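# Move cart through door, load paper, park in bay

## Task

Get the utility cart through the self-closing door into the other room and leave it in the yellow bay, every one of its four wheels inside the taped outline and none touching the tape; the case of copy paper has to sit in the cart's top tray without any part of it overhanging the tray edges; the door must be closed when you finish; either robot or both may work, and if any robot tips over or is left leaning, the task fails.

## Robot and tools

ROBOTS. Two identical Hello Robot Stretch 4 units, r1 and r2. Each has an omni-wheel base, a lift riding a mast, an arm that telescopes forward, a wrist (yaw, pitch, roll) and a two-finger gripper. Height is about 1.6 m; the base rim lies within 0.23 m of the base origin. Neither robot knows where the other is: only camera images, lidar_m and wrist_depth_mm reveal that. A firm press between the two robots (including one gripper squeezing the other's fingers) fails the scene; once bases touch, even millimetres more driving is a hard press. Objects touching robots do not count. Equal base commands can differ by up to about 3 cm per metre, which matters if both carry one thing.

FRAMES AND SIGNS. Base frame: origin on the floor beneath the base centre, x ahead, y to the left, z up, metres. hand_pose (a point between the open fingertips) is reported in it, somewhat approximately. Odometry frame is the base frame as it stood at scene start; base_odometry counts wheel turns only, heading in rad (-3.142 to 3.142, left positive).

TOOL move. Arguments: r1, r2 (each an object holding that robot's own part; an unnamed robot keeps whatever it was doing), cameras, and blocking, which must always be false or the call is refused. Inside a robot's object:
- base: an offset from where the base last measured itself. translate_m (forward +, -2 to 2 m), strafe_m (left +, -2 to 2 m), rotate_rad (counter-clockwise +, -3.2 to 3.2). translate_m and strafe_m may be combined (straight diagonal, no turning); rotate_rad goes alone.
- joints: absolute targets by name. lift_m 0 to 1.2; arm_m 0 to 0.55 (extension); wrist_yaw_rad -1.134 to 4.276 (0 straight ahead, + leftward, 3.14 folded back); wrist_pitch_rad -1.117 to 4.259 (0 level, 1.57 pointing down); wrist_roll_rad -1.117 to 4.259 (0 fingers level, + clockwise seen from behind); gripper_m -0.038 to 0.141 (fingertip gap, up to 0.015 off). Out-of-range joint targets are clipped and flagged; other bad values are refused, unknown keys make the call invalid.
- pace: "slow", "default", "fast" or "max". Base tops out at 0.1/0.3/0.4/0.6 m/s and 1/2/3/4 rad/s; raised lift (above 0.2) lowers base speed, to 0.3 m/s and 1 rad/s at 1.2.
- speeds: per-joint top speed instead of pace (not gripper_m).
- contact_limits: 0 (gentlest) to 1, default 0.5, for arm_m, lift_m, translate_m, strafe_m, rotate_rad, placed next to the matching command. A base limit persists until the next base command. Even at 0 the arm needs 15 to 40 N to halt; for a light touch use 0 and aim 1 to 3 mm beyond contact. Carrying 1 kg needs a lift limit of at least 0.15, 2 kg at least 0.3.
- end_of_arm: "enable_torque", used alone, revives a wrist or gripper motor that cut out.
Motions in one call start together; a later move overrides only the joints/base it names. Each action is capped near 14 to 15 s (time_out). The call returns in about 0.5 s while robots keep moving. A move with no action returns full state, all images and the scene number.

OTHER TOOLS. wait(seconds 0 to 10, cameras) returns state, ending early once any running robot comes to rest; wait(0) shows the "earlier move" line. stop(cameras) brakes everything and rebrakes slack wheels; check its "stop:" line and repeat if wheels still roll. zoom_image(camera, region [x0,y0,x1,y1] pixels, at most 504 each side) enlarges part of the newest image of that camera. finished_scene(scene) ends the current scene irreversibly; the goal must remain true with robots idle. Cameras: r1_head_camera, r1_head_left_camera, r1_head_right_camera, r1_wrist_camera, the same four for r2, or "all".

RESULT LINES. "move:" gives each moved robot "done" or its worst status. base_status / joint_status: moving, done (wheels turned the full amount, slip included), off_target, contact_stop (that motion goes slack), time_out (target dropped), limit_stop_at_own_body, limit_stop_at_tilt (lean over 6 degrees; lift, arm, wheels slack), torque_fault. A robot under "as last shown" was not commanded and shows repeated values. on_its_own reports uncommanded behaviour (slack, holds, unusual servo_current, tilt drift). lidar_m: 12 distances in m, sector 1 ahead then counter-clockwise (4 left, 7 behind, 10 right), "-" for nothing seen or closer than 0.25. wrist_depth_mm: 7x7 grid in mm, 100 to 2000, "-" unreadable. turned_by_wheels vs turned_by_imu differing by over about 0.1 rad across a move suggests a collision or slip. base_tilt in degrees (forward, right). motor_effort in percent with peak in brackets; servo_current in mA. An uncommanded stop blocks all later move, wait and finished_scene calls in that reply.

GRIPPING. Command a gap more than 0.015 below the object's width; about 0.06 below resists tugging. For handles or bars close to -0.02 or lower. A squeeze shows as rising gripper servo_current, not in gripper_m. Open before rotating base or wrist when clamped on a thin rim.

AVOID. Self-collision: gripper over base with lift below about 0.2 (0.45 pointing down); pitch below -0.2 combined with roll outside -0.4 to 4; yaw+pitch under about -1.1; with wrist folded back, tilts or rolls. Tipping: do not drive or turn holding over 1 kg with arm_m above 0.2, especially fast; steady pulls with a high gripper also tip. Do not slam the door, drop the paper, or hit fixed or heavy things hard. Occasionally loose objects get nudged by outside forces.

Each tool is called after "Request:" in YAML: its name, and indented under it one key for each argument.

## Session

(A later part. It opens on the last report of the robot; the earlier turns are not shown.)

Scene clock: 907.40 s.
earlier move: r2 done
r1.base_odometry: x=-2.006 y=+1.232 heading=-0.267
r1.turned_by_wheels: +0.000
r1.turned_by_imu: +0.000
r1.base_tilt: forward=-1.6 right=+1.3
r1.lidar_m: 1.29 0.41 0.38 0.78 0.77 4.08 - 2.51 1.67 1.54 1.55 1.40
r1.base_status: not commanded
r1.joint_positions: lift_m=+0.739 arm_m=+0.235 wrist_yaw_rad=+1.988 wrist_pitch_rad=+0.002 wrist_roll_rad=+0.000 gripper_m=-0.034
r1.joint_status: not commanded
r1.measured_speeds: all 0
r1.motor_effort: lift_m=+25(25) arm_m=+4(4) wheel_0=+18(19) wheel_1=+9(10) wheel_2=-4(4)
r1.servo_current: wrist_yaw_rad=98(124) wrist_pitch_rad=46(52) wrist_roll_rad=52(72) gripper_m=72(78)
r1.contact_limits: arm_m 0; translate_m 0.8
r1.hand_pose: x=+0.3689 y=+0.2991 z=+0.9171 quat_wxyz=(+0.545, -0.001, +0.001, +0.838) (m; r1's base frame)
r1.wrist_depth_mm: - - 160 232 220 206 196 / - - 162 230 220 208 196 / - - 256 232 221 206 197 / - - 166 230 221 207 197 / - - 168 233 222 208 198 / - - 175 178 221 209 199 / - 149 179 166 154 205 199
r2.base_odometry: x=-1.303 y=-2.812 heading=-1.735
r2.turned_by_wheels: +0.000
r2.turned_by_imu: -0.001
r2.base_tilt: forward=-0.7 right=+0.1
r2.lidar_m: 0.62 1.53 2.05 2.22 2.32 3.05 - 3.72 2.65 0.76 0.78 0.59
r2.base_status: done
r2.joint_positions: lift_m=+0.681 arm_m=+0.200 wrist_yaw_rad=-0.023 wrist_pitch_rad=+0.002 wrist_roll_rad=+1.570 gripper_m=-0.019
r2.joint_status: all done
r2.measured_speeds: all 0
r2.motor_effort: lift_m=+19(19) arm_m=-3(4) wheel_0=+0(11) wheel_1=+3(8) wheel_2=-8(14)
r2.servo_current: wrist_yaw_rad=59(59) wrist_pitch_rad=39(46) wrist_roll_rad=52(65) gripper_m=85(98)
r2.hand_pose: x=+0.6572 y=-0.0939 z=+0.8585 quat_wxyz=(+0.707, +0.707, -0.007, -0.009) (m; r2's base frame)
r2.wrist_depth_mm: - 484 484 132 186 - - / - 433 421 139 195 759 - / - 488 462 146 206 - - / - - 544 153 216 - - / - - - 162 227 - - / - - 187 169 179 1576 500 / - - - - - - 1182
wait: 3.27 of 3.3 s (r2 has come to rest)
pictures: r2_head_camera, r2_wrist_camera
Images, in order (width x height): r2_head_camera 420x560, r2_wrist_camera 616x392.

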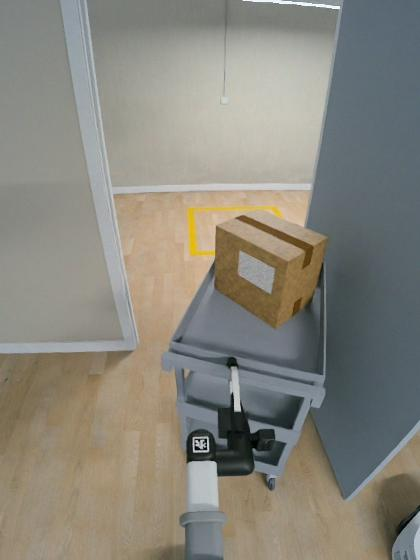

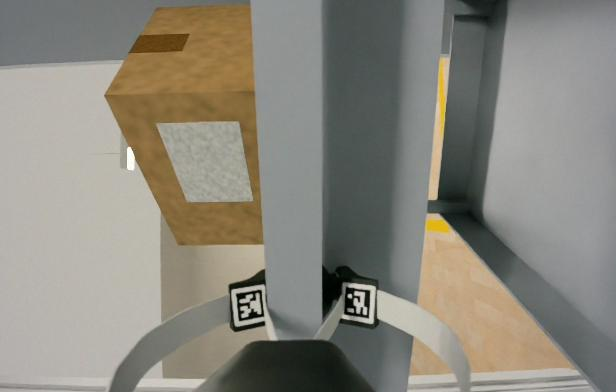

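Request:
move:
  blocking: false
  r2: {"base":{"translate_m":-0.15,"strafe_m":-0.14},"pace":"slow"}

Request:
wait:
  seconds: 3
  cameras: ["r2_head_camera","r2_head_right_camera","r2_wrist_camera"]

Scene clock: 934.60 s.
move: r2 moving
r1: as last shown
r1.base_tilt: forward=-1.6 right=+1.2
r1.lidar_m: 1.30 0.40 0.38 0.75 0.77 4.12 - 2.50 1.70 1.55 1.55 1.41
r1.motor_effort: lift_m=+25(25) arm_m=+4(4) wheel_0=+18(18) wheel_1=+9(10) wheel_2=-3(4)
r1.servo_current: wrist_yaw_rad=111(111) wrist_pitch_rad=46(46) wrist_roll_rad=52(65) gripper_m=72(78)
r1.contact_limits: arm_m 0; translate_m 0.8
r1.wrist_depth_mm: - - 161 231 220 207 196 / - - 163 231 220 206 196 / - - 257 233 221 207 196 / - 1098 165 231 222 208 197 / - - 169 233 222 208 198 / - - 176 178 220 208 199 / - 149 180 165 154 205 199
r2.base_odometry: x=-1.310 y=-2.802 heading=-1.735
r2.turned_by_wheels: +0.000
r2.turned_by_imu: +0.001
r2.base_tilt: forward=-0.7 right=+0.1
r2.lidar_m: 0.63 1.51 2.06 2.23 2.32 3.06 - 3.73 2.64 0.74 0.75 0.58
r2.base_status: translate_m moving; strafe_m moving
r2.joint_positions: lift_m=+0.681 arm_m=+0.200 wrist_yaw_rad=-0.022 wrist_pitch_rad=+0.002 wrist_roll_rad=+1.570 gripper_m=-0.019
r2.joint_status: not commanded
r2.measured_speeds: translate_m=-0.036 strafe_m=-0.035 rotate_rad=+0.002 lift_m=+0.000 arm_m=+0.000 wrist_yaw_rad=+0.013 wrist_pitch_rad=+0.000 wrist_roll_rad=+0.000
r2.motor_effort: lift_m=+19(19) arm_m=-4(4) wheel_0=+5(5) wheel_1=-9(10) wheel_2=+8(8)
r2.servo_current: wrist_yaw_rad=52(52) wrist_pitch_rad=39(46) wrist_roll_rad=39(59) gripper_m=78(91)
r2.hand_pose: x=+0.6573 y=-0.0938 z=+0.8585 quat_wxyz=(+0.707, +0.707, -0.007, -0.009) (m; r2's base frame)
r2.wrist_depth_mm: - 480 496 131 185 - - / - 430 421 137 194 750 - / - 488 462 144 206 - - / - - 544 152 215 - - / - - - 161 226 - - / - - 187 169 180 1661 500 / - - - - - - 1182
pictures: none

Scene clock: 937.40 s.
earlier move: r2 done
r1.base_odometry: x=-2.006 y=+1.232 heading=-0.267
r1.turned_by_wheels: +0.000
r1.turned_by_imu: +0.000
r1.base_tilt: forward=-1.6 right=+1.3
r1.lidar_m: 1.29 0.39 0.39 0.65 0.67 4.08 - 2.49 1.68 1.53 1.56 1.41
r1.base_status: not commanded
r1.joint_positions: lift_m=+0.739 arm_m=+0.235 wrist_yaw_rad=+1.988 wrist_pitch_rad=+0.002 wrist_roll_rad=+0.000 gripper_m=-0.034
r1.joint_status: not commanded
r1.measured_speeds: all 0
r1.on_its_own: wrist_yaw_rad is at rest, and its servo_current (111 mA) is outside its rest range (0 to 104 mA)
r1.motor_effort: lift_m=+25(25) arm_m=+4(4) wheel_0=+18(18) wheel_1=+9(10) wheel_2=-3(4)
r1.servo_current: wrist_yaw_rad=111(124) wrist_pitch_rad=39(52) wrist_roll_rad=39(72) gripper_m=72(78)
r1.contact_limits: arm_m 0; translate_m 0.8
r1.hand_pose: x=+0.3689 y=+0.2991 z=+0.9171 quat_wxyz=(+0.545, -0.001, +0.001, +0.838) (m; r1's base frame)
r1.wrist_depth_mm: - - 160 232 219 206 196 / - - 163 231 220 207 196 / - - 256 230 222 206 197 / 917 976 165 230 221 207 196 / - - 169 232 223 208 198 / - - 177 178 220 208 198 / - 149 181 166 154 205 199
r2.base_odometry: x=-1.416 y=-2.641 heading=-1.735
r2.turned_by_wheels: +0.000
r2.turned_by_imu: +0.000
r2.base_tilt: forward=-0.7 right=+0.1
r2.lidar_m: 0.58 1.71 2.26 2.35 2.44 3.25 - 3.52 2.53 0.70 0.65 0.63
r2.base_status: done
r2.joint_positions: lift_m=+0.681 arm_m=+0.200 wrist_yaw_rad=-0.018 wrist_pitch_rad=+0.002 wrist_roll_rad=+1.570 gripper_m=-0.019
r2.joint_status: not commanded
r2.measured_speeds: all 0
r2.motor_effort: lift_m=+19(19) arm_m=-4(4) wheel_0=+2(11) wheel_1=-6(10) wheel_2=+6(13)
r2.servo_current: wrist_yaw_rad=52(52) wrist_pitch_rad=46(46) wrist_roll_rad=46(65) gripper_m=78(91)
r2.hand_pose: x=+0.6577 y=-0.0926 z=+0.8585 quat_wxyz=(+0.707, +0.707, -0.006, -0.007) (m; r2's base frame)
r2.wrist_depth_mm: - - - 168 227 - - / - - - 227 229 - - / - - 488 171 230 831 - / - - 480 230 232 820 - / - - 530 172 231 831 - / - - 187 173 180 - - / - - - - 236 1708 492
wait: 2.80 of 3 s (r2 has come to rest)
pictures: r2_head_camera, r2_head_right_camera, r2_wrist_camera
Images, in order (width x height): r2_head_camera 420x560, r2_head_right_camera 420x672, r2_wrist_camera 616x392.

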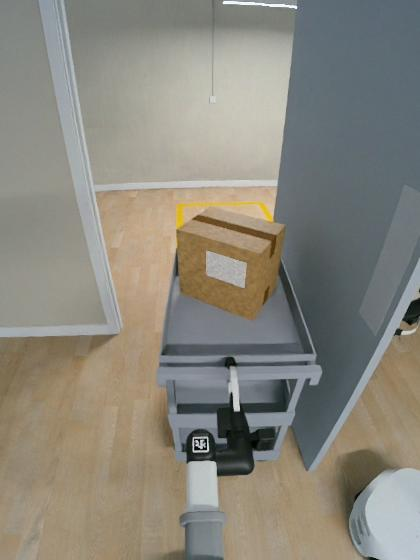

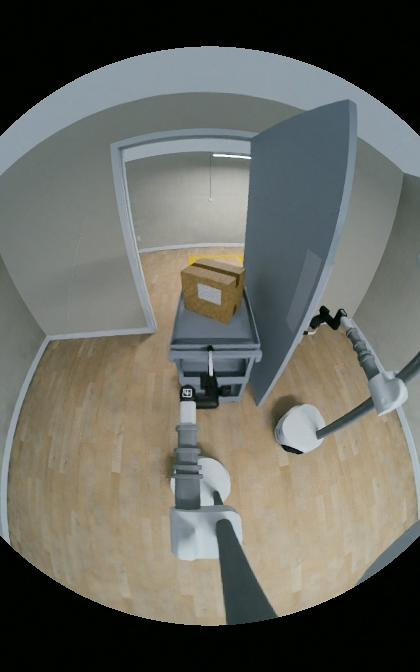

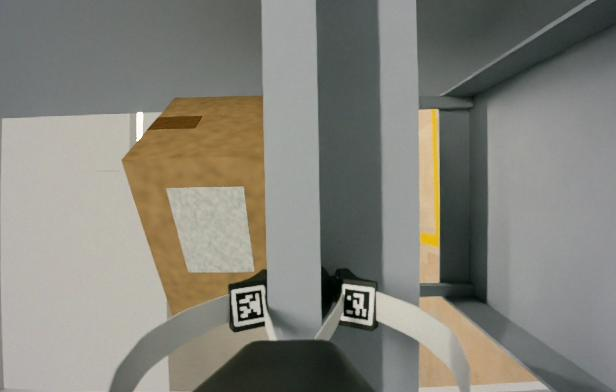

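Request:
move:
  blocking: false
  r2: {"joints":{"gripper_m":0.1}}

Request:
wait:
  seconds: 1.4

Request:
move:
  blocking: false
  r2: {"joints":{"arm_m":0.11}}

Request:
wait:
  seconds: 0.9

Request:
move:
  blocking: false
  r2: {"joints":{"wrist_roll_rad":0,"gripper_m":0.141}}

Request:
wait:
  seconds: 1.2
  cameras: ["r2_wrist_camera"]

Request:
move:
  blocking: false
  r2: {"base":{"translate_m":0.32},"joints":{"arm_m":0.18},"pace":"slow"}

Request:
wait:
  seconds: 1.2

Request:
wait:
  seconds: 3
  cameras: ["r2_wrist_camera","r2_head_camera"]

Scene clock: 948.53 s.
move: r2 moving
r1.base_odometry: x=-2.006 y=+1.232 heading=-0.267
r1.turned_by_wheels: +0.000
r1.turned_by_imu: +0.000
r1.base_tilt: forward=-1.6 right=+1.3
r1.lidar_m: 1.29 0.41 0.38 0.66 0.67 4.10 - 2.50 1.68 1.53 1.57 1.42
r1.base_status: not commanded
r1.joint_positions: lift_m=+0.739 arm_m=+0.235 wrist_yaw_rad=+1.988 wrist_pitch_rad=+0.002 wrist_roll_rad=+0.000 gripper_m=-0.034
r1.joint_status: not commanded
r1.measured_speeds: all 0
r1.motor_effort: lift_m=+25(25) arm_m=+4(4) wheel_0=+18(18) wheel_1=+10(10) wheel_2=-3(4)
r1.servo_current: wrist_yaw_rad=104(111) wrist_pitch_rad=39(46) wrist_roll_rad=65(65) gripper_m=65(78)
r1.contact_limits: arm_m 0; translate_m 0.8
r1.hand_pose: x=+0.3689 y=+0.2991 z=+0.9171 quat_wxyz=(+0.545, -0.001, +0.001, +0.838) (m; r1's base frame)
r1.wrist_depth_mm: - - 161 231 219 206 196 / - - 162 230 219 207 196 / - - 256 232 223 206 197 / 917 991 166 231 221 206 197 / - - 168 234 222 208 198 / - - 176 178 221 207 198 / - 150 180 165 154 206 199
r2.base_odometry: x=-1.416 y=-2.641 heading=-1.735
r2.turned_by_wheels: +0.000
r2.turned_by_imu: +0.000
r2.base_tilt: forward=-0.6 right=+0.1
r2.lidar_m: 0.59 1.67 2.22 2.37 2.44 3.24 - 3.52 2.53 0.70 0.68 0.60
r2.base_status: not commanded
r2.joint_positions: lift_m=+0.681 arm_m=+0.200 wrist_yaw_rad=-0.019 wrist_pitch_rad=+0.002 wrist_roll_rad=+1.570 gripper_m=+0.005
r2.joint_status: gripper_m moving
r2.measured_speeds: all 0
r2.motor_effort: lift_m=+19(19) arm_m=-4(4) wheel_0=+2(3) wheel_1=-6(7) wheel_2=+4(6)
r2.servo_current: wrist_yaw_rad=46(52) wrist_pitch_rad=39(46) wrist_roll_rad=52(59) gripper_m=98(98)
r2.hand_pose: x=+0.6576 y=-0.0929 z=+0.8585 quat_wxyz=(+0.707, +0.707, -0.006, -0.007) (m; r2's base frame)
r2.wrist_depth_mm: - - - 172 230 - - / - - - 231 232 - - / - - 496 174 233 820 - / - - 480 234 235 831 - / - - 535 176 236 842 - / - - 191 177 182 - - / - - - - - 535 500
pictures: none

Scene clock: 949.93 s.
earlier move: r2 moving
r1.base_odometry: x=-2.006 y=+1.232 heading=-0.267
r1.turned_by_wheels: +0.000
r1.turned_by_imu: +0.000
r1.base_tilt: forward=-1.6 right=+1.2
r1.lidar_m: 1.29 0.41 0.38 0.66 0.68 4.10 - 2.49 1.68 1.53 1.56 1.42
r1.base_status: not commanded
r1.joint_positions: lift_m=+0.739 arm_m=+0.235 wrist_yaw_rad=+1.988 wrist_pitch_rad=+0.002 wrist_roll_rad=+0.000 gripper_m=-0.034
r1.joint_status: not commanded
r1.measured_speeds: all 0
r1.motor_effort: lift_m=+25(25) arm_m=+4(4) wheel_0=+18(18) wheel_1=+9(10) wheel_2=-3(4)
r1.servo_current: wrist_yaw_rad=98(117) wrist_pitch_rad=46(46) wrist_roll_rad=65(65) gripper_m=72(78)
r1.contact_limits: arm_m 0; translate_m 0.8
r1.hand_pose: x=+0.3689 y=+0.2991 z=+0.9171 quat_wxyz=(+0.545, -0.001, +0.001, +0.838) (m; r1's base frame)
r1.wrist_depth_mm: - - 160 232 219 206 195 / - - 162 230 220 206 196 / - - 257 230 223 206 198 / 931 976 166 231 222 208 198 / - - 169 234 221 208 198 / - - 176 178 220 208 200 / - 149 180 166 154 204 199
r2.base_odometry: x=-1.416 y=-2.641 heading=-1.735
r2.turned_by_wheels: +0.000
r2.turned_by_imu: +0.000
r2.base_tilt: forward=-0.7 right=+0.0
r2.lidar_m: 0.59 1.70 2.22 2.33 2.44 3.26 - 3.51 2.49 0.72 0.63 0.63
r2.base_status: not commanded
r2.joint_positions: lift_m=+0.681 arm_m=+0.200 wrist_yaw_rad=-0.019 wrist_pitch_rad=+0.002 wrist_roll_rad=+1.570 gripper_m=+0.100
r2.joint_status: gripper_m moving
r2.measured_speeds: all 0
r2.motor_effort: lift_m=+19(19) arm_m=-3(4) wheel_0=+2(3) wheel_1=-4(7) wheel_2=+3(6)
r2.servo_current: wrist_yaw_rad=52(59) wrist_pitch_rad=39(46) wrist_roll_rad=46(59) gripper_m=46(143)
r2.hand_pose: x=+0.6576 y=-0.0929 z=+0.8585 quat_wxyz=(+0.707, +0.707, -0.006, -0.007) (m; r2's base frame)
r2.wrist_depth_mm: - - - 179 236 - - / - - - 180 239 - - / - - 508 182 241 842 - / - - 492 183 242 831 - / - - 539 185 244 842 - / - - 195 185 191 - - / - - - - - 1808 504
wait: 1.40 s; no rest
pictures: none

Scene clock: 950.43 s.
earlier move: r2 done
move: r2 moving
r1: as last shown
r1.base_tilt: forward=-1.6 right=+1.3
r1.lidar_m: 1.29 0.40 0.39 0.63 0.68 4.14 - 2.50 1.67 1.53 1.57 1.41
r1.motor_effort: lift_m=+25(25) arm_m=+4(4) wheel_0=+18(18) wheel_1=+10(10) wheel_2=-3(3)
r1.servo_current: wrist_yaw_rad=104(124) wrist_pitch_rad=39(46) wrist_roll_rad=52(52) gripper_m=65(78)
r1.contact_limits: arm_m 0; translate_m 0.8
r1.wrist_depth_mm: - - 160 233 220 206 196 / - - 163 231 220 208 196 / - - 258 231 223 207 196 / 931 976 166 230 222 206 197 / - - 168 233 223 208 198 / - - 176 178 221 208 199 / - 149 181 166 154 205 198
r2.base_odometry: x=-1.416 y=-2.641 heading=-1.735
r2.turned_by_wheels: +0.000
r2.turned_by_imu: +0.000
r2.base_tilt: forward=-0.7 right=+0.1
r2.lidar_m: 0.61 1.69 2.24 2.37 2.45 3.24 - 3.52 2.48 0.71 0.68 0.62
r2.base_status: not commanded
r2.joint_positions: lift_m=+0.681 arm_m=+0.150 wrist_yaw_rad=-0.019 wrist_pitch_rad=+0.002 wrist_roll_rad=+1.570 gripper_m=+0.100
r2.joint_status: arm_m moving; the others done
r2.measured_speeds: translate_m=+0.000 strafe_m=+0.000 rotate_rad=+0.000 lift_m=+0.000 arm_m=-0.183 wrist_yaw_rad=+0.000 wrist_pitch_rad=+0.000 wrist_roll_rad=+0.000
r2.motor_effort: lift_m=+19(19) arm_m=-7(10) wheel_0=+2(3) wheel_1=-4(4) wheel_2=+3(3)
r2.servo_current: wrist_yaw_rad=46(52) wrist_pitch_rad=46(46) wrist_roll_rad=52(59) gripper_m=52(52)
r2.hand_pose: x=+0.6075 y=-0.0929 z=+0.8585 quat_wxyz=(+0.707, +0.707, -0.006, -0.007) (m; r2's base frame)
r2.wrist_depth_mm: - - - 220 278 - - / - - - 222 279 - - / - - 549 281 283 - - / - - 535 285 286 - - / - - 585 286 287 - - / - - 195 228 194 - - / - - - - - 1921 492
pictures: none

Scene clock: 951.17 s.
earlier move: r2 done
r1.base_odometry: x=-2.006 y=+1.232 heading=-0.267
r1.turned_by_wheels: +0.000
r1.turned_by_imu: +0.000
r1.base_tilt: forward=-1.6 right=+1.2
r1.lidar_m: 1.29 0.40 0.39 0.63 0.66 4.10 - 2.51 1.69 1.54 1.56 1.43
r1.base_status: not commanded
r1.joint_positions: lift_m=+0.739 arm_m=+0.235 wrist_yaw_rad=+1.988 wrist_pitch_rad=+0.002 wrist_roll_rad=+0.000 gripper_m=-0.034
r1.joint_status: not commanded
r1.measured_speeds: all 0
r1.on_its_own: wrist_yaw_rad is at rest, and its servo_current (117 mA) is outside its rest range (0 to 104 mA)
r1.motor_effort: lift_m=+25(25) arm_m=+4(4) wheel_0=+18(18) wheel_1=+10(10) wheel_2=-3(4)
r1.servo_current: wrist_yaw_rad=117(124) wrist_pitch_rad=39(46) wrist_roll_rad=46(59) gripper_m=65(78)
r1.contact_limits: arm_m 0; translate_m 0.8
r1.hand_pose: x=+0.3689 y=+0.2991 z=+0.9171 quat_wxyz=(+0.545, -0.001, +0.001, +0.838) (m; r1's base frame)
r1.wrist_depth_mm: - - 161 233 220 206 195 / - - 163 231 220 207 196 / - - 257 231 222 206 196 / 917 991 161 230 221 208 197 / - - 169 233 222 208 198 / - - 176 178 220 209 199 / - 150 180 166 154 205 200
r2.base_odometry: x=-1.416 y=-2.641 heading=-1.735
r2.turned_by_wheels: +0.000
r2.turned_by_imu: +0.000
r2.base_tilt: forward=-0.7 right=+0.1
r2.lidar_m: 0.61 1.70 2.26 2.36 2.45 3.26 - 3.51 2.50 0.71 0.66 0.62
r2.base_status: not commanded
r2.joint_positions: lift_m=+0.681 arm_m=+0.110 wrist_yaw_rad=-0.019 wrist_pitch_rad=+0.002 wrist_roll_rad=+1.570 gripper_m=+0.100
r2.joint_status: all done
r2.measured_speeds: all 0
r2.motor_effort: lift_m=+19(19) arm_m=-7(10) wheel_0=+2(3) wheel_1=-4(4) wheel_2=+3(3)
r2.servo_current: wrist_yaw_rad=46(59) wrist_pitch_rad=33(46) wrist_roll_rad=52(59) gripper_m=46(59)
r2.hand_pose: x=+0.5678 y=-0.0929 z=+0.8585 quat_wxyz=(+0.707, +0.707, -0.006, -0.007) (m; r2's base frame)
r2.wrist_depth_mm: - - - 324 324 - - / - - - 325 327 - - / - - 615 325 329 931 - / - - 585 330 334 946 - / - - 627 334 332 - - / - - 193 277 193 - - / - - - - - 1808 508
wait: 0.73 of 0.9 s (r2 has come to rest)
pictures: none

Scene clock: 951.67 s.
move: r2 moving
r1.base_odometry: x=-2.006 y=+1.232 heading=-0.267
r1.turned_by_wheels: +0.000
r1.turned_by_imu: +0.000
r1.base_tilt: forward=-1.6 right=+1.2
r1.lidar_m: 1.31 0.40 0.38 0.61 0.67 4.11 - 2.49 1.68 1.52 1.57 1.41
r1.base_status: not commanded
r1.joint_positions: lift_m=+0.739 arm_m=+0.235 wrist_yaw_rad=+1.988 wrist_pitch_rad=+0.002 wrist_roll_rad=+0.000 gripper_m=-0.034
r1.joint_status: not commanded
r1.measured_speeds: all 0
r1.motor_effort: lift_m=+25(25) arm_m=+4(4) wheel_0=+17(18) wheel_1=+9(10) wheel_2=-3(3)
r1.servo_current: wrist_yaw_rad=98(124) wrist_pitch_rad=39(46) wrist_roll_rad=52(52) gripper_m=65(72)
r1.contact_limits: arm_m 0; translate_m 0.8
r1.hand_pose: x=+0.3689 y=+0.2991 z=+0.9171 quat_wxyz=(+0.545, -0.001, +0.001, +0.838) (m; r1's base frame)
r1.wrist_depth_mm: - - 161 232 218 206 195 / - - 163 231 220 207 196 / - - 258 232 222 206 197 / 904 991 161 231 221 207 198 / - - 168 232 222 208 199 / - - 176 178 220 208 198 / - 149 180 167 154 204 200
r2.base_odometry: x=-1.416 y=-2.641 heading=-1.735
r2.turned_by_wheels: +0.000
r2.turned_by_imu: +0.000
r2.base_tilt: forward=-0.6 right=+0.1
r2.lidar_m: 0.59 1.66 2.26 2.36 2.45 3.25 - 3.52 2.51 0.69 0.66 0.61
r2.base_status: not commanded
r2.joint_positions: lift_m=+0.681 arm_m=+0.110 wrist_yaw_rad=-0.019 wrist_pitch_rad=+0.002 wrist_roll_rad=+0.981 gripper_m=+0.115
r2.joint_status: wrist_roll_rad moving; gripper_m moving
r2.measured_speeds: translate_m=+0.000 strafe_m=+0.000 rotate_rad=+0.000 lift_m=+0.000 arm_m=+0.000 wrist_yaw_rad=+0.000 wrist_pitch_rad=+0.000 wrist_roll_rad=-1.820
r2.motor_effort: lift_m=+19(19) arm_m=-7(7) wheel_0=+2(3) wheel_1=-4(4) wheel_2=+3(3)
r2.servo_current: wrist_yaw_rad=46(52) wrist_pitch_rad=46(46) wrist_roll_rad=85(117) gripper_m=72(78)
r2.hand_pose: x=+0.5678 y=-0.0929 z=+0.8585 quat_wxyz=(+0.882, +0.471, -0.003, -0.009) (m; r2's base frame)
r2.wrist_depth_mm: 1336 - - - 263 266 - / - - - 683 265 322 - / - - 585 564 325 325 - / - - 634 574 329 891 - / - - 699 287 332 - - / - 1281 196 281 188 - - / - - - - - - -
pictures: none

Scene clock: 952.67 s.
earlier move: r2 done
r1.base_odometry: x=-2.006 y=+1.232 heading=-0.267
r1.turned_by_wheels: +0.000
r1.turned_by_imu: +0.000
r1.base_tilt: forward=-1.6 right=+1.3
r1.lidar_m: 1.29 0.40 0.37 0.68 0.65 4.10 - 2.52 1.64 1.54 1.57 1.43
r1.base_status: not commanded
r1.joint_positions: lift_m=+0.739 arm_m=+0.235 wrist_yaw_rad=+1.988 wrist_pitch_rad=+0.002 wrist_roll_rad=+0.000 gripper_m=-0.034
r1.joint_status: not commanded
r1.measured_speeds: all 0
r1.motor_effort: lift_m=+25(25) arm_m=+4(4) wheel_0=+17(18) wheel_1=+9(10) wheel_2=-3(4)
r1.servo_current: wrist_yaw_rad=85(124) wrist_pitch_rad=46(46) wrist_roll_rad=39(65) gripper_m=72(72)
r1.contact_limits: arm_m 0; translate_m 0.8
r1.hand_pose: x=+0.3689 y=+0.2991 z=+0.9171 quat_wxyz=(+0.545, -0.001, +0.001, +0.838) (m; r1's base frame)
r1.wrist_depth_mm: - - 160 232 219 206 195 / - - 163 230 220 207 196 / - - 257 231 222 207 196 / 917 976 161 230 220 207 197 / - - 169 233 222 207 198 / - - 176 178 220 208 199 / - 149 180 166 154 205 199
r2.base_odometry: x=-1.416 y=-2.641 heading=-1.735
r2.turned_by_wheels: +0.000
r2.turned_by_imu: +0.000
r2.base_tilt: forward=-0.6 right=+0.0
r2.lidar_m: 0.58 1.68 2.23 2.36 2.45 3.25 - 3.50 2.52 0.71 0.65 0.65
r2.base_status: not commanded
r2.joint_positions: lift_m=+0.681 arm_m=+0.110 wrist_yaw_rad=-0.019 wrist_pitch_rad=+0.002 wrist_roll_rad=+0.002 gripper_m=+0.141
r2.joint_status: all done
r2.measured_speeds: all 0
r2.motor_effort: lift_m=+19(19) arm_m=-7(7) wheel_0=+2(3) wheel_1=-4(4) wheel_2=+3(3)
r2.servo_current: wrist_yaw_rad=52(65) wrist_pitch_rad=39(46) wrist_roll_rad=39(117) gripper_m=46(117)
r2.hand_pose: x=+0.5678 y=-0.0929 z=+0.8585 quat_wxyz=(+1.000, +0.001, +0.001, -0.009) (m; r2's base frame)
r2.wrist_depth_mm: - - - - - - - / - - - 654 597 - - / - - - 609 603 - - / - 1308 732 615 564 - - / 286 283 279 277 271 265 263 / 287 312 340 334 198 204 320 / - 379 1808 - - - 330
wait: 1.00 of 1.2 s (r2 has come to rest)
pictures: r2_wrist_camera
Images, in order (width x height): r2_wrist_camera 616x392.

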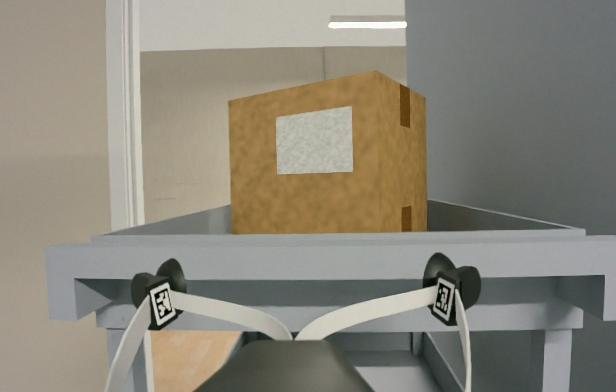

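Scene clock: 953.17 s.
move: r2 moving
r1: as last shown
r1.base_tilt: forward=-1.6 right=+1.2
r1.lidar_m: 1.29 0.39 0.39 0.67 0.66 4.12 - 2.49 1.68 1.53 1.58 1.42
r1.motor_effort: lift_m=+25(25) arm_m=+4(4) wheel_0=+18(18) wheel_1=+9(10) wheel_2=-3(3)
r1.servo_current: wrist_yaw_rad=104(130) wrist_pitch_rad=39(46) wrist_roll_rad=52(72) gripper_m=65(72)
r1.contact_limits: arm_m 0; translate_m 0.8
r1.wrist_depth_mm: - - 160 231 219 206 195 / - - 163 231 219 206 197 / - - 256 232 223 206 197 / - 976 165 230 222 206 198 / - - 168 233 222 208 199 / - - 176 178 220 209 199 / - 149 180 166 154 206 199
r2.base_odometry: x=-1.418 y=-2.653 heading=-1.735
r2.turned_by_wheels: +0.000
r2.turned_by_imu: +0.000
r2.base_tilt: forward=-0.7 right=+0.1
r2.lidar_m: 0.59 1.66 2.22 2.36 2.44 3.26 - 3.50 2.55 0.69 0.66 0.64
r2.base_status: translate_m moving
r2.joint_positions: lift_m=+0.681 arm_m=+0.122 wrist_yaw_rad=-0.019 wrist_pitch_rad=+0.002 wrist_roll_rad=+0.002 gripper_m=+0.141
r2.joint_status: arm_m moving
r2.measured_speeds: translate_m=+0.048 strafe_m=+0.000 rotate_rad=-0.001 lift_m=+0.000 arm_m=+0.049 wrist_yaw_rad=+0.000 wrist_pitch_rad=+0.000 wrist_roll_rad=+0.000
r2.motor_effort: lift_m=+19(19) arm_m=+7(11) wheel_0=+0(9) wheel_1=+6(8) wheel_2=-9(10)
r2.servo_current: wrist_yaw_rad=46(52) wrist_pitch_rad=39(46) wrist_roll_rad=46(59) gripper_m=59(59)
r2.hand_pose: x=+0.5800 y=-0.0929 z=+0.8585 quat_wxyz=(+1.000, +0.001, +0.001, -0.009) (m; r2's base frame)
r2.wrist_depth_mm: - - - - - - - / - - - 615 569 - - / - - - 591 564 - - / - - 691 597 564 - - / 266 264 258 254 249 246 242 / 266 218 255 253 211 204 300 / - 353 1808 - - - 307
pictures: none

Scene clock: 954.37 s.
earlier move: r2 moving
r1.base_odometry: x=-2.006 y=+1.232 heading=-0.267
r1.turned_by_wheels: +0.000
r1.turned_by_imu: +0.000
r1.base_tilt: forward=-1.7 right=+1.2
r1.lidar_m: 1.28 0.37 0.38 0.64 0.62 4.10 - 2.53 1.67 1.54 1.58 1.42
r1.base_status: not commanded
r1.joint_positions: lift_m=+0.739 arm_m=+0.235 wrist_yaw_rad=+1.988 wrist_pitch_rad=+0.002 wrist_roll_rad=+0.000 gripper_m=-0.034
r1.joint_status: not commanded
r1.measured_speeds: all 0
r1.motor_effort: lift_m=+25(25) arm_m=+4(4) wheel_0=+18(18) wheel_1=+9(10) wheel_2=-3(4)
r1.servo_current: wrist_yaw_rad=104(130) wrist_pitch_rad=39(52) wrist_roll_rad=52(72) gripper_m=72(72)
r1.contact_limits: arm_m 0; translate_m 0.8
r1.hand_pose: x=+0.3689 y=+0.2991 z=+0.9171 quat_wxyz=(+0.545, -0.001, +0.001, +0.838) (m; r1's base frame)
r1.wrist_depth_mm: - - 161 232 218 206 196 / - - 163 232 220 207 196 / - - 257 231 222 206 197 / - 891 165 230 220 207 197 / - - 169 234 222 207 197 / - - 176 178 220 208 199 / - 149 180 166 154 204 199
r2.base_odometry: x=-1.436 y=-2.760 heading=-1.735
r2.turned_by_wheels: +0.000
r2.turned_by_imu: +0.000
r2.base_tilt: forward=-0.6 right=+0.1
r2.lidar_m: 0.64 1.57 2.09 2.37 2.47 3.26 - 3.52 2.50 0.64 0.62 0.70
r2.base_status: translate_m moving
r2.joint_positions: lift_m=+0.681 arm_m=+0.180 wrist_yaw_rad=-0.026 wrist_pitch_rad=+0.002 wrist_roll_rad=+0.002 gripper_m=+0.141
r2.joint_status: arm_m moving
r2.measured_speeds: translate_m=+0.101 strafe_m=+0.001 rotate_rad=-0.003 lift_m=+0.000 arm_m=+0.000 wrist_yaw_rad=+0.000 wrist_pitch_rad=+0.000 wrist_roll_rad=+0.000
r2.motor_effort: lift_m=+19(19) arm_m=+11(18) wheel_0=+5(11) wheel_1=+6(9) wheel_2=-9(18)
r2.servo_current: wrist_yaw_rad=59(65) wrist_pitch_rad=39(52) wrist_roll_rad=46(59) gripper_m=52(59)
r2.hand_pose: x=+0.6367 y=-0.0948 z=+0.8585 quat_wxyz=(+1.000, +0.001, +0.001, -0.013) (m; r2's base frame)
r2.wrist_depth_mm: - - - - - - - / - - - 647 549 - - / - - - 609 539 - - / - - - 609 539 627 - / - 256 252 249 242 236 235 / - 248 244 301 240 235 296 / - 1078 1808 - - - -
wait: 1.20 s; no rest
pictures: none

Scene clock: 957.17 s.
earlier move: r2 done
r1.base_odometry: x=-2.006 y=+1.232 heading=-0.267
r1.turned_by_wheels: +0.000
r1.turned_by_imu: +0.000
r1.base_tilt: forward=-1.6 right=+1.3
r1.lidar_m: 1.29 0.39 0.39 0.61 0.66 4.09 - 2.50 1.67 1.50 1.55 1.43
r1.base_status: not commanded
r1.joint_positions: lift_m=+0.739 arm_m=+0.235 wrist_yaw_rad=+1.988 wrist_pitch_rad=+0.002 wrist_roll_rad=+0.000 gripper_m=-0.034
r1.joint_status: not commanded
r1.measured_speeds: all 0
r1.on_its_own: wrist_yaw_rad is at rest, and its servo_current (117 mA) is outside its rest range (0 to 104 mA)
r1.motor_effort: lift_m=+25(25) arm_m=+4(4) wheel_0=+18(18) wheel_1=+9(10) wheel_2=-3(4)
r1.servo_current: wrist_yaw_rad=117(130) wrist_pitch_rad=39(52) wrist_roll_rad=46(72) gripper_m=72(78)
r1.contact_limits: arm_m 0; translate_m 0.8
r1.hand_pose: x=+0.3689 y=+0.2991 z=+0.9171 quat_wxyz=(+0.545, -0.001, +0.001, +0.838) (m; r1's base frame)
r1.wrist_depth_mm: - - 161 233 220 206 195 / - - 162 230 220 207 196 / - - 257 231 222 206 197 / - - 166 230 221 208 197 / - - 167 233 222 208 198 / - - 176 178 220 208 199 / - 150 258 166 154 205 199
r2.base_odometry: x=-1.469 y=-2.957 heading=-1.735
r2.turned_by_wheels: +0.000
r2.turned_by_imu: +0.000
r2.base_tilt: forward=-0.7 right=+0.1
r2.lidar_m: 0.66 1.41 1.83 2.37 2.47 3.29 - 3.50 2.50 0.60 0.58 0.69
r2.base_status: done
r2.joint_positions: lift_m=+0.681 arm_m=+0.180 wrist_yaw_rad=-0.026 wrist_pitch_rad=+0.002 wrist_roll_rad=+0.002 gripper_m=+0.141
r2.joint_status: all done
r2.measured_speeds: all 0
r2.motor_effort: lift_m=+19(19) arm_m=+7(18) wheel_0=+4(11) wheel_1=+5(9) wheel_2=-6(18)
r2.servo_current: wrist_yaw_rad=59(65) wrist_pitch_rad=39(52) wrist_roll_rad=39(59) gripper_m=59(59)
r2.hand_pose: x=+0.6367 y=-0.0948 z=+0.8585 quat_wxyz=(+1.000, +0.001, +0.001, -0.013) (m; r2's base frame)
r2.wrist_depth_mm: 960 - - - - - - / - - - - 544 - - / 960 - - 615 535 691 - / 917 - - 621 539 603 - / 904 307 254 249 243 238 236 / 904 244 241 241 239 237 296 / - 1661 324 - - - -
wait: 2.80 of 3 s (r2 has come to rest)
pictures: r2_head_camera, r2_wrist_camera
Images, in order (width x height): r2_head_camera 420x560, r2_wrist_camera 616x392.

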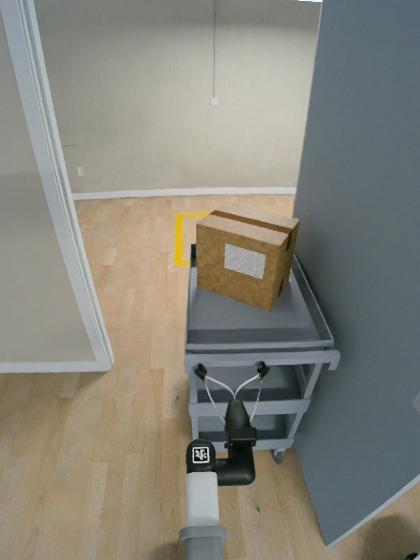

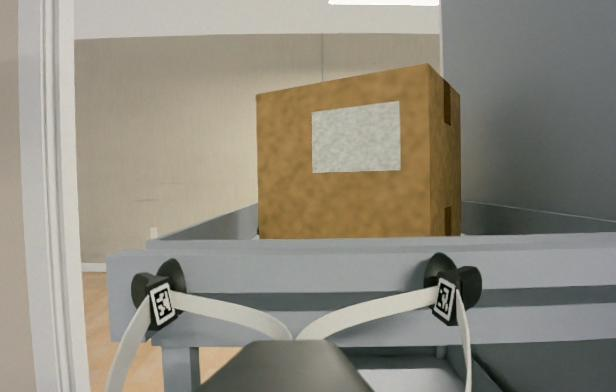

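Request:
move:
  blocking: false
  r1: {"base":{"translate_m":0.14,"strafe_m":-0.17},"joints":{"wrist_yaw_rad":2.15},"speeds":{"wrist_yaw_rad":0.1},"pace":"slow","contact_limits":{"translate_m":0.8}}
  r2: {"base":{"translate_m":-0.04}}

Request:
wait:
  seconds: 1

Request:
wait:
  seconds: 2

Request:
move:
  blocking: false
  r2: {"base":{"strafe_m":-0.06},"pace":"slow"}

Request:
wait:
  seconds: 1.2

Request:
move:
  blocking: false
  r2: {"base":{"rotate_rad":0.1},"pace":"slow"}

Request:
wait:
  seconds: 1
  cameras: ["r2_head_camera","r2_wrist_camera","r1_head_camera"]

Scene clock: 1011.00 s.
move: r1 moving; r2 moving
r1.base_odometry: x=-2.000 y=+1.220 heading=-0.265
r1.turned_by_wheels: +0.002
r1.turned_by_imu: +0.009
r1.base_tilt: forward=-1.6 right=+1.3
r1.lidar_m: 1.28 0.40 0.39 0.61 0.66 4.16 - 2.46 1.66 1.53 1.56 1.39
r1.base_status: translate_m moving; strafe_m moving
r1.joint_positions: lift_m=+0.739 arm_m=+0.235 wrist_yaw_rad=+2.029 wrist_pitch_rad=+0.002 wrist_roll_rad=+0.000 gripper_m=-0.034
r1.joint_status: wrist_yaw_rad moving
r1.measured_speeds: translate_m=+0.031 strafe_m=-0.037 rotate_rad=+0.001 lift_m=+0.000 arm_m=+0.000 wrist_yaw_rad=+0.094 wrist_pitch_rad=+0.000 wrist_roll_rad=+0.000
r1.motor_effort: lift_m=+25(25) arm_m=+4(4) wheel_0=+22(22) wheel_1=+7(8) wheel_2=-4(6)
r1.servo_current: wrist_yaw_rad=59(124) wrist_pitch_rad=46(46) wrist_roll_rad=46(59) gripper_m=72(78)
r1.contact_limits: arm_m 0; translate_m 0.8
r1.hand_pose: x=+0.3567 y=+0.2973 z=+0.9171 quat_wxyz=(+0.528, -0.001, +0.001, +0.849) (m; r1's base frame)
r1.wrist_depth_mm: - - 165 230 222 205 193 / - - 166 230 220 205 193 / - - 260 231 222 206 195 / - - 263 169 223 206 196 / - - 263 234 223 206 196 / - - 181 167 221 207 196 / - 148 267 179 154 204 196
r2.base_odometry: x=-1.464 y=-2.928 heading=-1.735
r2.turned_by_wheels: +0.000
r2.turned_by_imu: +0.001
r2.base_tilt: forward=-0.7 right=+0.1
r2.lidar_m: 0.67 1.40 1.84 2.35 2.44 3.30 - 3.51 2.52 0.62 0.61 0.69
r2.base_status: translate_m moving
r2.joint_positions: lift_m=+0.681 arm_m=+0.180 wrist_yaw_rad=-0.023 wrist_pitch_rad=+0.002 wrist_roll_rad=+0.002 gripper_m=+0.141
r2.joint_status: not commanded
r2.measured_speeds: translate_m=-0.083 strafe_m=+0.001 rotate_rad=+0.001 lift_m=+0.000 arm_m=+0.000 wrist_yaw_rad=+0.000 wrist_pitch_rad=+0.000 wrist_roll_rad=+0.000
r2.motor_effort: lift_m=+19(19) arm_m=+7(8) wheel_0=-5(8) wheel_1=-4(8) wheel_2=+4(13)
r2.servo_current: wrist_yaw_rad=52(59) wrist_pitch_rad=39(46) wrist_roll_rad=59(59) gripper_m=52(52)
r2.hand_pose: x=+0.6370 y=-0.0940 z=+0.8585 quat_wxyz=(+1.000, +0.001, +0.001, -0.011) (m; r2's base frame)
r2.wrist_depth_mm: - - - - - - - / - - - - 564 - - / 960 - - 647 559 707 - / 946 - - 654 569 627 - / 931 - 268 267 264 262 259 / 946 1060 327 325 198 204 319 / - 1808 340 - - - -
pictures: none

Scene clock: 1011.60 s.
earlier move: r1 moving; r2 done
r1.base_odometry: x=-1.981 y=+1.176 heading=-0.265
r1.turned_by_wheels: +0.000
r1.turned_by_imu: +0.014
r1.base_tilt: forward=-1.7 right=+1.2
r1.lidar_m: 1.26 0.37 0.37 0.65 0.69 4.21 - 2.39 1.60 1.50 1.53 1.36
r1.base_status: translate_m moving; strafe_m moving
r1.joint_positions: lift_m=+0.739 arm_m=+0.235 wrist_yaw_rad=+2.090 wrist_pitch_rad=+0.002 wrist_roll_rad=+0.000 gripper_m=-0.034
r1.joint_status: wrist_yaw_rad moving
r1.measured_speeds: translate_m=+0.062 strafe_m=-0.071 rotate_rad=-0.013 lift_m=+0.000 arm_m=+0.000 wrist_yaw_rad=+0.100 wrist_pitch_rad=+0.000 wrist_roll_rad=+0.000
r1.motor_effort: lift_m=+25(25) arm_m=+4(4) wheel_0=+21(25) wheel_1=+8(10) wheel_2=-4(6)
r1.servo_current: wrist_yaw_rad=98(124) wrist_pitch_rad=46(52) wrist_roll_rad=52(59) gripper_m=72(78)
r1.contact_limits: arm_m 0; translate_m 0.8
r1.hand_pose: x=+0.3386 y=+0.2937 z=+0.9171 quat_wxyz=(+0.502, -0.001, +0.001, +0.865) (m; r1's base frame)
r1.wrist_depth_mm: - - 260 231 217 200 188 / - - 264 231 217 200 189 / - - 263 230 219 200 189 / - - 264 173 220 202 190 / - - 264 231 221 202 191 / - - 177 175 219 202 191 / - 151 878 178 154 201 191
r2.base_odometry: x=-1.462 y=-2.918 heading=-1.735
r2.turned_by_wheels: +0.000
r2.turned_by_imu: +0.000
r2.base_tilt: forward=-0.7 right=+0.0
r2.lidar_m: 0.66 1.42 1.85 2.36 2.43 3.22 - 3.53 2.49 0.65 0.63 0.71
r2.base_status: done
r2.joint_positions: lift_m=+0.681 arm_m=+0.180 wrist_yaw_rad=-0.023 wrist_pitch_rad=+0.002 wrist_roll_rad=+0.002 gripper_m=+0.141
r2.joint_status: not commanded
r2.measured_speeds: all 0
r2.motor_effort: lift_m=+19(19) arm_m=+7(8) wheel_0=-2(8) wheel_1=-4(8) wheel_2=+4(13)
r2.servo_current: wrist_yaw_rad=52(59) wrist_pitch_rad=39(46) wrist_roll_rad=46(59) gripper_m=52(59)
r2.hand_pose: x=+0.6370 y=-0.0940 z=+0.8585 quat_wxyz=(+1.000, +0.001, +0.001, -0.011) (m; r2's base frame)
r2.wrist_depth_mm: - - - - - - - / 960 - - - 591 - - / 960 - - 654 580 - - / 946 - - 668 585 661 - / 946 - 282 279 277 274 273 / - 1025 342 342 211 204 - / - 1808 353 - - - -
wait: 0.60 of 1 s (r2 has come to rest)
pictures: none

Scene clock: 1013.60 s.
earlier move: r1 moving
r1.base_odometry: x=-1.915 y=+1.032 heading=-0.264
r1.turned_by_wheels: +0.000
r1.turned_by_imu: +0.192
r1.base_tilt: forward=-1.6 right=+1.2
r1.lidar_m: 1.12 0.35 0.39 0.71 3.55 4.68 4.13 1.86 1.46 1.42 1.57 1.24
r1.base_status: translate_m moving; strafe_m moving
r1.joint_positions: lift_m=+0.739 arm_m=+0.235 wrist_yaw_rad=+2.169 wrist_pitch_rad=+0.002 wrist_roll_rad=+0.000 gripper_m=-0.034
r1.joint_status: all done
r1.measured_speeds: translate_m=+0.006 strafe_m=-0.008 rotate_rad=+0.001 lift_m=+0.000 arm_m=+0.000 wrist_yaw_rad=+0.000 wrist_pitch_rad=+0.000 wrist_roll_rad=+0.000
r1.motor_effort: lift_m=+25(25) arm_m=+4(5) wheel_0=+20(25) wheel_1=+11(12) wheel_2=-2(7)
r1.servo_current: wrist_yaw_rad=111(124) wrist_pitch_rad=39(52) wrist_roll_rad=46(65) gripper_m=72(78)
r1.contact_limits: arm_m 0; translate_m 0.8
r1.hand_pose: x=+0.3158 y=+0.2876 z=+0.9171 quat_wxyz=(+0.468, -0.001, +0.000, +0.884) (m; r1's base frame)
r1.wrist_depth_mm: - - - 172 208 183 - / - - - 228 210 181 166 / - - - 230 211 182 166 / - - - 167 212 183 167 / - - - 233 217 185 168 / - - 183 174 205 185 168 / - 160 1921 166 157 182 -
r2.base_odometry: x=-1.462 y=-2.918 heading=-1.735
r2.turned_by_wheels: +0.000
r2.turned_by_imu: +0.000
r2.base_tilt: forward=-0.7 right=+0.0
r2.lidar_m: 0.67 1.44 1.87 2.35 2.42 3.29 - 3.52 2.53 0.72 0.65 0.69
r2.base_status: done
r2.joint_positions: lift_m=+0.681 arm_m=+0.180 wrist_yaw_rad=-0.023 wrist_pitch_rad=+0.002 wrist_roll_rad=+0.002 gripper_m=+0.141
r2.joint_status: not commanded
r2.measured_speeds: all 0
r2.motor_effort: lift_m=+19(19) arm_m=+7(8) wheel_0=-3(8) wheel_1=-4(8) wheel_2=+4(13)
r2.servo_current: wrist_yaw_rad=52(59) wrist_pitch_rad=46(46) wrist_roll_rad=52(59) gripper_m=52(59)
r2.hand_pose: x=+0.6370 y=-0.0940 z=+0.8585 quat_wxyz=(+1.000, +0.001, +0.001, -0.011) (m; r2's base frame)
r2.wrist_depth_mm: - - - - - - - / 960 - - - 591 - - / 960 - - 668 580 - - / 946 - - 668 585 661 - / 946 - 283 279 277 274 272 / - 1042 343 340 211 204 - / - 1808 353 - - - -
wait: 2.00 s; no rest
pictures: none

Scene clock: 1014.10 s.
earlier move: r1 done
move: r2 moving
r1.base_odometry: x=-1.915 y=+1.031 heading=-0.264
r1.turned_by_wheels: +0.000
r1.turned_by_imu: +0.000
r1.base_tilt: forward=-1.6 right=+1.3
r1.lidar_m: 1.14 0.38 0.37 0.71 3.56 4.69 4.10 1.88 1.46 1.42 1.55 1.21
r1.base_status: done
r1.joint_positions: lift_m=+0.739 arm_m=+0.235 wrist_yaw_rad=+2.169 wrist_pitch_rad=+0.002 wrist_roll_rad=+0.000 gripper_m=-0.034
r1.joint_status: not commanded
r1.measured_speeds: all 0
r1.motor_effort: lift_m=+25(25) arm_m=+4(5) wheel_0=+21(21) wheel_1=+9(11) wheel_2=-2(2)
r1.servo_current: wrist_yaw_rad=104(111) wrist_pitch_rad=39(46) wrist_roll_rad=59(59) gripper_m=72(72)
r1.contact_limits: arm_m 0; translate_m 0.8
r1.hand_pose: x=+0.3158 y=+0.2876 z=+0.9171 quat_wxyz=(+0.468, -0.001, +0.000, +0.884) (m; r1's base frame)
r1.wrist_depth_mm: - - - 173 208 183 - / - - - 228 209 181 166 / - - - 229 210 183 167 / - - - 168 212 183 167 / - - - 231 216 183 168 / - - 182 175 204 184 168 / - 154 1983 166 156 181 -
r2.base_odometry: x=-1.476 y=-2.915 heading=-1.735
r2.turned_by_wheels: +0.000
r2.turned_by_imu: +0.000
r2.base_tilt: forward=-0.6 right=+0.0
r2.lidar_m: 0.68 1.42 1.87 2.39 2.49 3.26 - 3.51 2.44 0.71 0.63 0.72
r2.base_status: strafe_m moving
r2.joint_positions: lift_m=+0.681 arm_m=+0.180 wrist_yaw_rad=-0.023 wrist_pitch_rad=+0.002 wrist_roll_rad=+0.002 gripper_m=+0.141
r2.joint_status: not commanded
r2.measured_speeds: translate_m=+0.000 strafe_m=-0.055 rotate_rad=+0.000 lift_m=+0.000 arm_m=+0.000 wrist_yaw_rad=+0.000 wrist_pitch_rad=+0.000 wrist_roll_rad=+0.000
r2.motor_effort: lift_m=+19(19) arm_m=+7(7) wheel_0=+9(10) wheel_1=-8(8) wheel_2=+0(3)
r2.servo_current: wrist_yaw_rad=52(52) wrist_pitch_rad=39(46) wrist_roll_rad=39(59) gripper_m=52(52)
r2.hand_pose: x=+0.6370 y=-0.0940 z=+0.8585 quat_wxyz=(+1.000, +0.001, +0.001, -0.011) (m; r2's base frame)
r2.wrist_depth_mm: 917 - - - - - - / 917 - - - 591 - - / 917 - - 654 569 - - / - - - 661 580 699 - / 960 - 281 279 277 273 273 / 946 219 343 338 211 204 - / - 1808 353 - - - -
pictures: none

Scene clock: 1015.30 s.
earlier move: r2 moving
r1.base_odometry: x=-1.915 y=+1.031 heading=-0.264
r1.turned_by_wheels: +0.000
r1.turned_by_imu: +0.000
r1.base_tilt: forward=-1.6 right=+1.3
r1.lidar_m: 1.13 0.38 0.36 0.67 0.80 4.65 4.10 1.88 1.45 1.42 1.56 1.23
r1.base_status: done
r1.joint_positions: lift_m=+0.739 arm_m=+0.235 wrist_yaw_rad=+2.169 wrist_pitch_rad=+0.002 wrist_roll_rad=+0.000 gripper_m=-0.034
r1.joint_status: not commanded
r1.measured_speeds: all 0
r1.motor_effort: lift_m=+25(25) arm_m=+4(5) wheel_0=+21(22) wheel_1=+9(11) wheel_2=-2(2)
r1.servo_current: wrist_yaw_rad=98(124) wrist_pitch_rad=46(52) wrist_roll_rad=46(59) gripper_m=72(78)
r1.contact_limits: arm_m 0; translate_m 0.8
r1.hand_pose: x=+0.3158 y=+0.2876 z=+0.9171 quat_wxyz=(+0.468, -0.001, +0.000, +0.884) (m; r1's base frame)
r1.wrist_depth_mm: - - - 173 208 183 - / - - - 228 209 181 166 / - - - 229 209 182 167 / - - - 168 211 184 167 / - - - 232 217 184 167 / - - 183 175 204 185 168 / - 154 1983 166 156 181 -
r2.base_odometry: x=-1.521 y=-2.908 heading=-1.735
r2.turned_by_wheels: +0.000
r2.turned_by_imu: +0.000
r2.base_tilt: forward=-0.7 right=+0.0
r2.lidar_m: 0.67 1.48 1.86 2.41 2.51 3.34 - 3.42 2.44 0.67 0.60 0.67
r2.base_status: strafe_m moving
r2.joint_positions: lift_m=+0.681 arm_m=+0.180 wrist_yaw_rad=-0.023 wrist_pitch_rad=+0.002 wrist_roll_rad=+0.002 gripper_m=+0.141
r2.joint_status: not commanded
r2.measured_speeds: all 0
r2.motor_effort: lift_m=+19(19) arm_m=+7(7) wheel_0=+4(12) wheel_1=-6(8) wheel_2=+0(3)
r2.servo_current: wrist_yaw_rad=46(59) wrist_pitch_rad=39(46) wrist_roll_rad=52(59) gripper_m=52(59)
r2.hand_pose: x=+0.6370 y=-0.0940 z=+0.8585 quat_wxyz=(+1.000, +0.001, +0.001, -0.011) (m; r2's base frame)
r2.wrist_depth_mm: 960 - - - - - - / 946 - - - 640 - - / 960 - - 621 585 - - / 976 - - 621 580 - - / 931 285 281 278 276 273 271 / 946 285 342 338 332 204 332 / 946 373 1808 - - - 340
wait: 1.20 s; no rest
pictures: none

Scene clock: 1015.80 s.
earlier move: r2 done
move: r2 moving
r1: as last shown
r1.lidar_m: 1.15 0.36 0.38 0.67 0.78 4.65 4.07 1.88 1.44 1.41 1.52 1.23
r1.motor_effort: lift_m=+25(25) arm_m=+4(5) wheel_0=+21(21) wheel_1=+9(10) wheel_2=-2(2)
r1.servo_current: wrist_yaw_rad=111(117) wrist_pitch_rad=46(46) wrist_roll_rad=52(65) gripper_m=72(72)
r1.contact_limits: arm_m 0; translate_m 0.8
r1.wrist_depth_mm: - - - 173 208 184 - / - - - 229 208 181 166 / - - - 229 210 182 167 / - - - 168 212 183 167 / - - - 232 217 185 167 / - - 183 175 204 185 167 / - 154 1921 166 156 181 -
r2.base_odometry: x=-1.521 y=-2.908 heading=-1.644
r2.turned_by_wheels: +0.091
r2.turned_by_imu: +0.088
r2.base_tilt: forward=-0.6 right=+0.1
r2.lidar_m: 0.67 1.46 2.05 2.43 2.59 3.67 - 3.16 2.39 0.67 0.58 0.69
r2.base_status: rotate_rad moving
r2.joint_positions: lift_m=+0.681 arm_m=+0.180 wrist_yaw_rad=-0.023 wrist_pitch_rad=+0.002 wrist_roll_rad=+0.002 gripper_m=+0.141
r2.joint_status: not commanded
r2.measured_speeds: translate_m=-0.001 strafe_m=+0.000 rotate_rad=+0.144 lift_m=+0.000 arm_m=+0.000 wrist_yaw_rad=+0.000 wrist_pitch_rad=+0.000 wrist_roll_rad=+0.000
r2.motor_effort: lift_m=+19(19) arm_m=+7(7) wheel_0=-3(6) wheel_1=-5(8) wheel_2=-4(10)
r2.servo_current: wrist_yaw_rad=59(59) wrist_pitch_rad=39(46) wrist_roll_rad=46(59) gripper_m=46(59)
r2.hand_pose: x=+0.6370 y=-0.0939 z=+0.8585 quat_wxyz=(+1.000, +0.001, +0.001, -0.011) (m; r2's base frame)
r2.wrist_depth_mm: - - - - - - - / - - - - 597 615 - / - - - 676 580 621 - / - - - 691 574 615 - / - 1008 285 276 270 258 254 / - 219 343 334 198 204 307 / - 1708 362 - - - -
pictures: none

Scene clock: 1016.23 s.
earlier move: r2 done
r1.base_odometry: x=-1.915 y=+1.031 heading=-0.264
r1.turned_by_wheels: +0.000
r1.turned_by_imu: +0.000
r1.base_tilt: forward=-1.7 right=+1.3
r1.lidar_m: 1.15 0.36 0.39 0.66 0.80 4.67 4.10 1.86 1.46 1.43 1.55 1.23
r1.base_status: not commanded
r1.joint_positions: lift_m=+0.739 arm_m=+0.235 wrist_yaw_rad=+2.169 wrist_pitch_rad=+0.002 wrist_roll_rad=+0.000 gripper_m=-0.034
r1.joint_status: not commanded
r1.measured_speeds: all 0
r1.on_its_own: wrist_yaw_rad is at rest, and its servo_current (124 mA) is outside its rest range (0 to 104 mA)
r1.motor_effort: lift_m=+25(25) arm_m=+4(5) wheel_0=+21(21) wheel_1=+9(10) wheel_2=-2(2)
r1.servo_current: wrist_yaw_rad=124(124) wrist_pitch_rad=39(46) wrist_roll_rad=52(65) gripper_m=72(72)
r1.contact_limits: arm_m 0; translate_m 0.8
r1.hand_pose: x=+0.3158 y=+0.2876 z=+0.9171 quat_wxyz=(+0.468, -0.001, +0.000, +0.884) (m; r1's base frame)
r1.wrist_depth_mm: - - - 173 208 183 - / - - - 228 210 181 166 / - - - 229 210 182 166 / - - - 168 212 184 167 / - - - 233 217 183 167 / - - 183 174 204 184 168 / - 154 1921 166 156 181 -
r2.base_odometry: x=-1.521 y=-2.908 heading=-1.636
r2.turned_by_wheels: +0.008
r2.turned_by_imu: +0.008
r2.base_tilt: forward=-0.7 right=+0.0
r2.lidar_m: 0.67 1.46 2.07 2.42 2.59 3.70 - 3.10 2.37 0.64 0.57 0.71
r2.base_status: done
r2.joint_positions: lift_m=+0.681 arm_m=+0.180 wrist_yaw_rad=-0.023 wrist_pitch_rad=+0.002 wrist_roll_rad=+0.002 gripper_m=+0.141
r2.joint_status: not commanded
r2.measured_speeds: all 0
r2.motor_effort: lift_m=+19(19) arm_m=+7(7) wheel_0=-5(6) wheel_1=-3(8) wheel_2=-5(10)
r2.servo_current: wrist_yaw_rad=33(59) wrist_pitch_rad=39(46) wrist_roll_rad=46(59) gripper_m=52(59)
r2.hand_pose: x=+0.6370 y=-0.0939 z=+0.8585 quat_wxyz=(+1.000, +0.001, +0.001, -0.011) (m; r2's base frame)
r2.wrist_depth_mm: - - - - - - - / - - - - 597 585 - / - - - 691 580 574 - / - - - 699 585 574 - / - 991 285 277 267 257 251 / - 196 343 332 199 204 304 / - 1808 375 - - - -
wait: 0.43 of 1 s (r2 has come to rest)
pictures: r1_head_camera, r2_head_camera, r2_wrist_camera
Images, in order (width x height): r1_head_camera 420x560, r2_head_camera 420x560, r2_wrist_camera 616x392.

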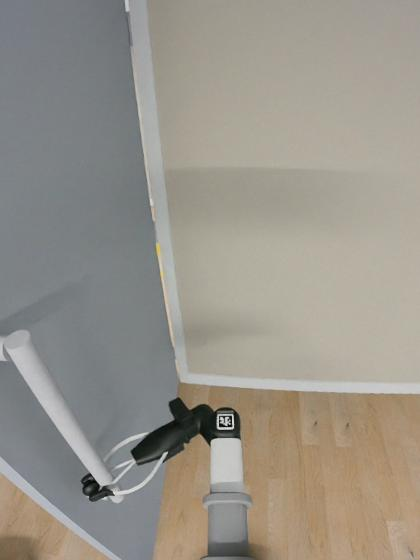

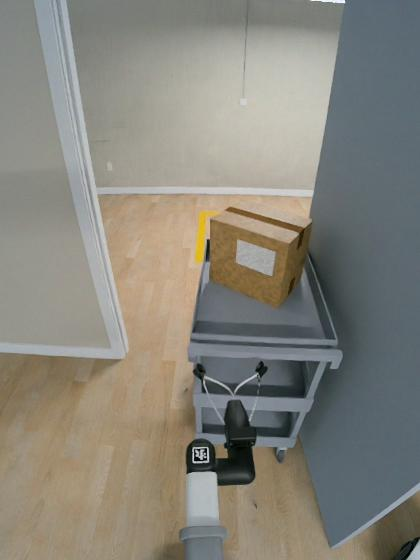

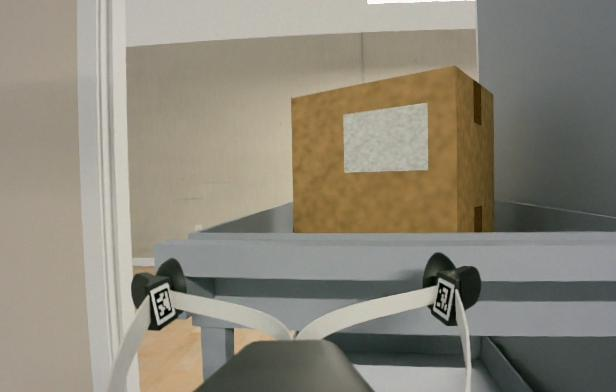

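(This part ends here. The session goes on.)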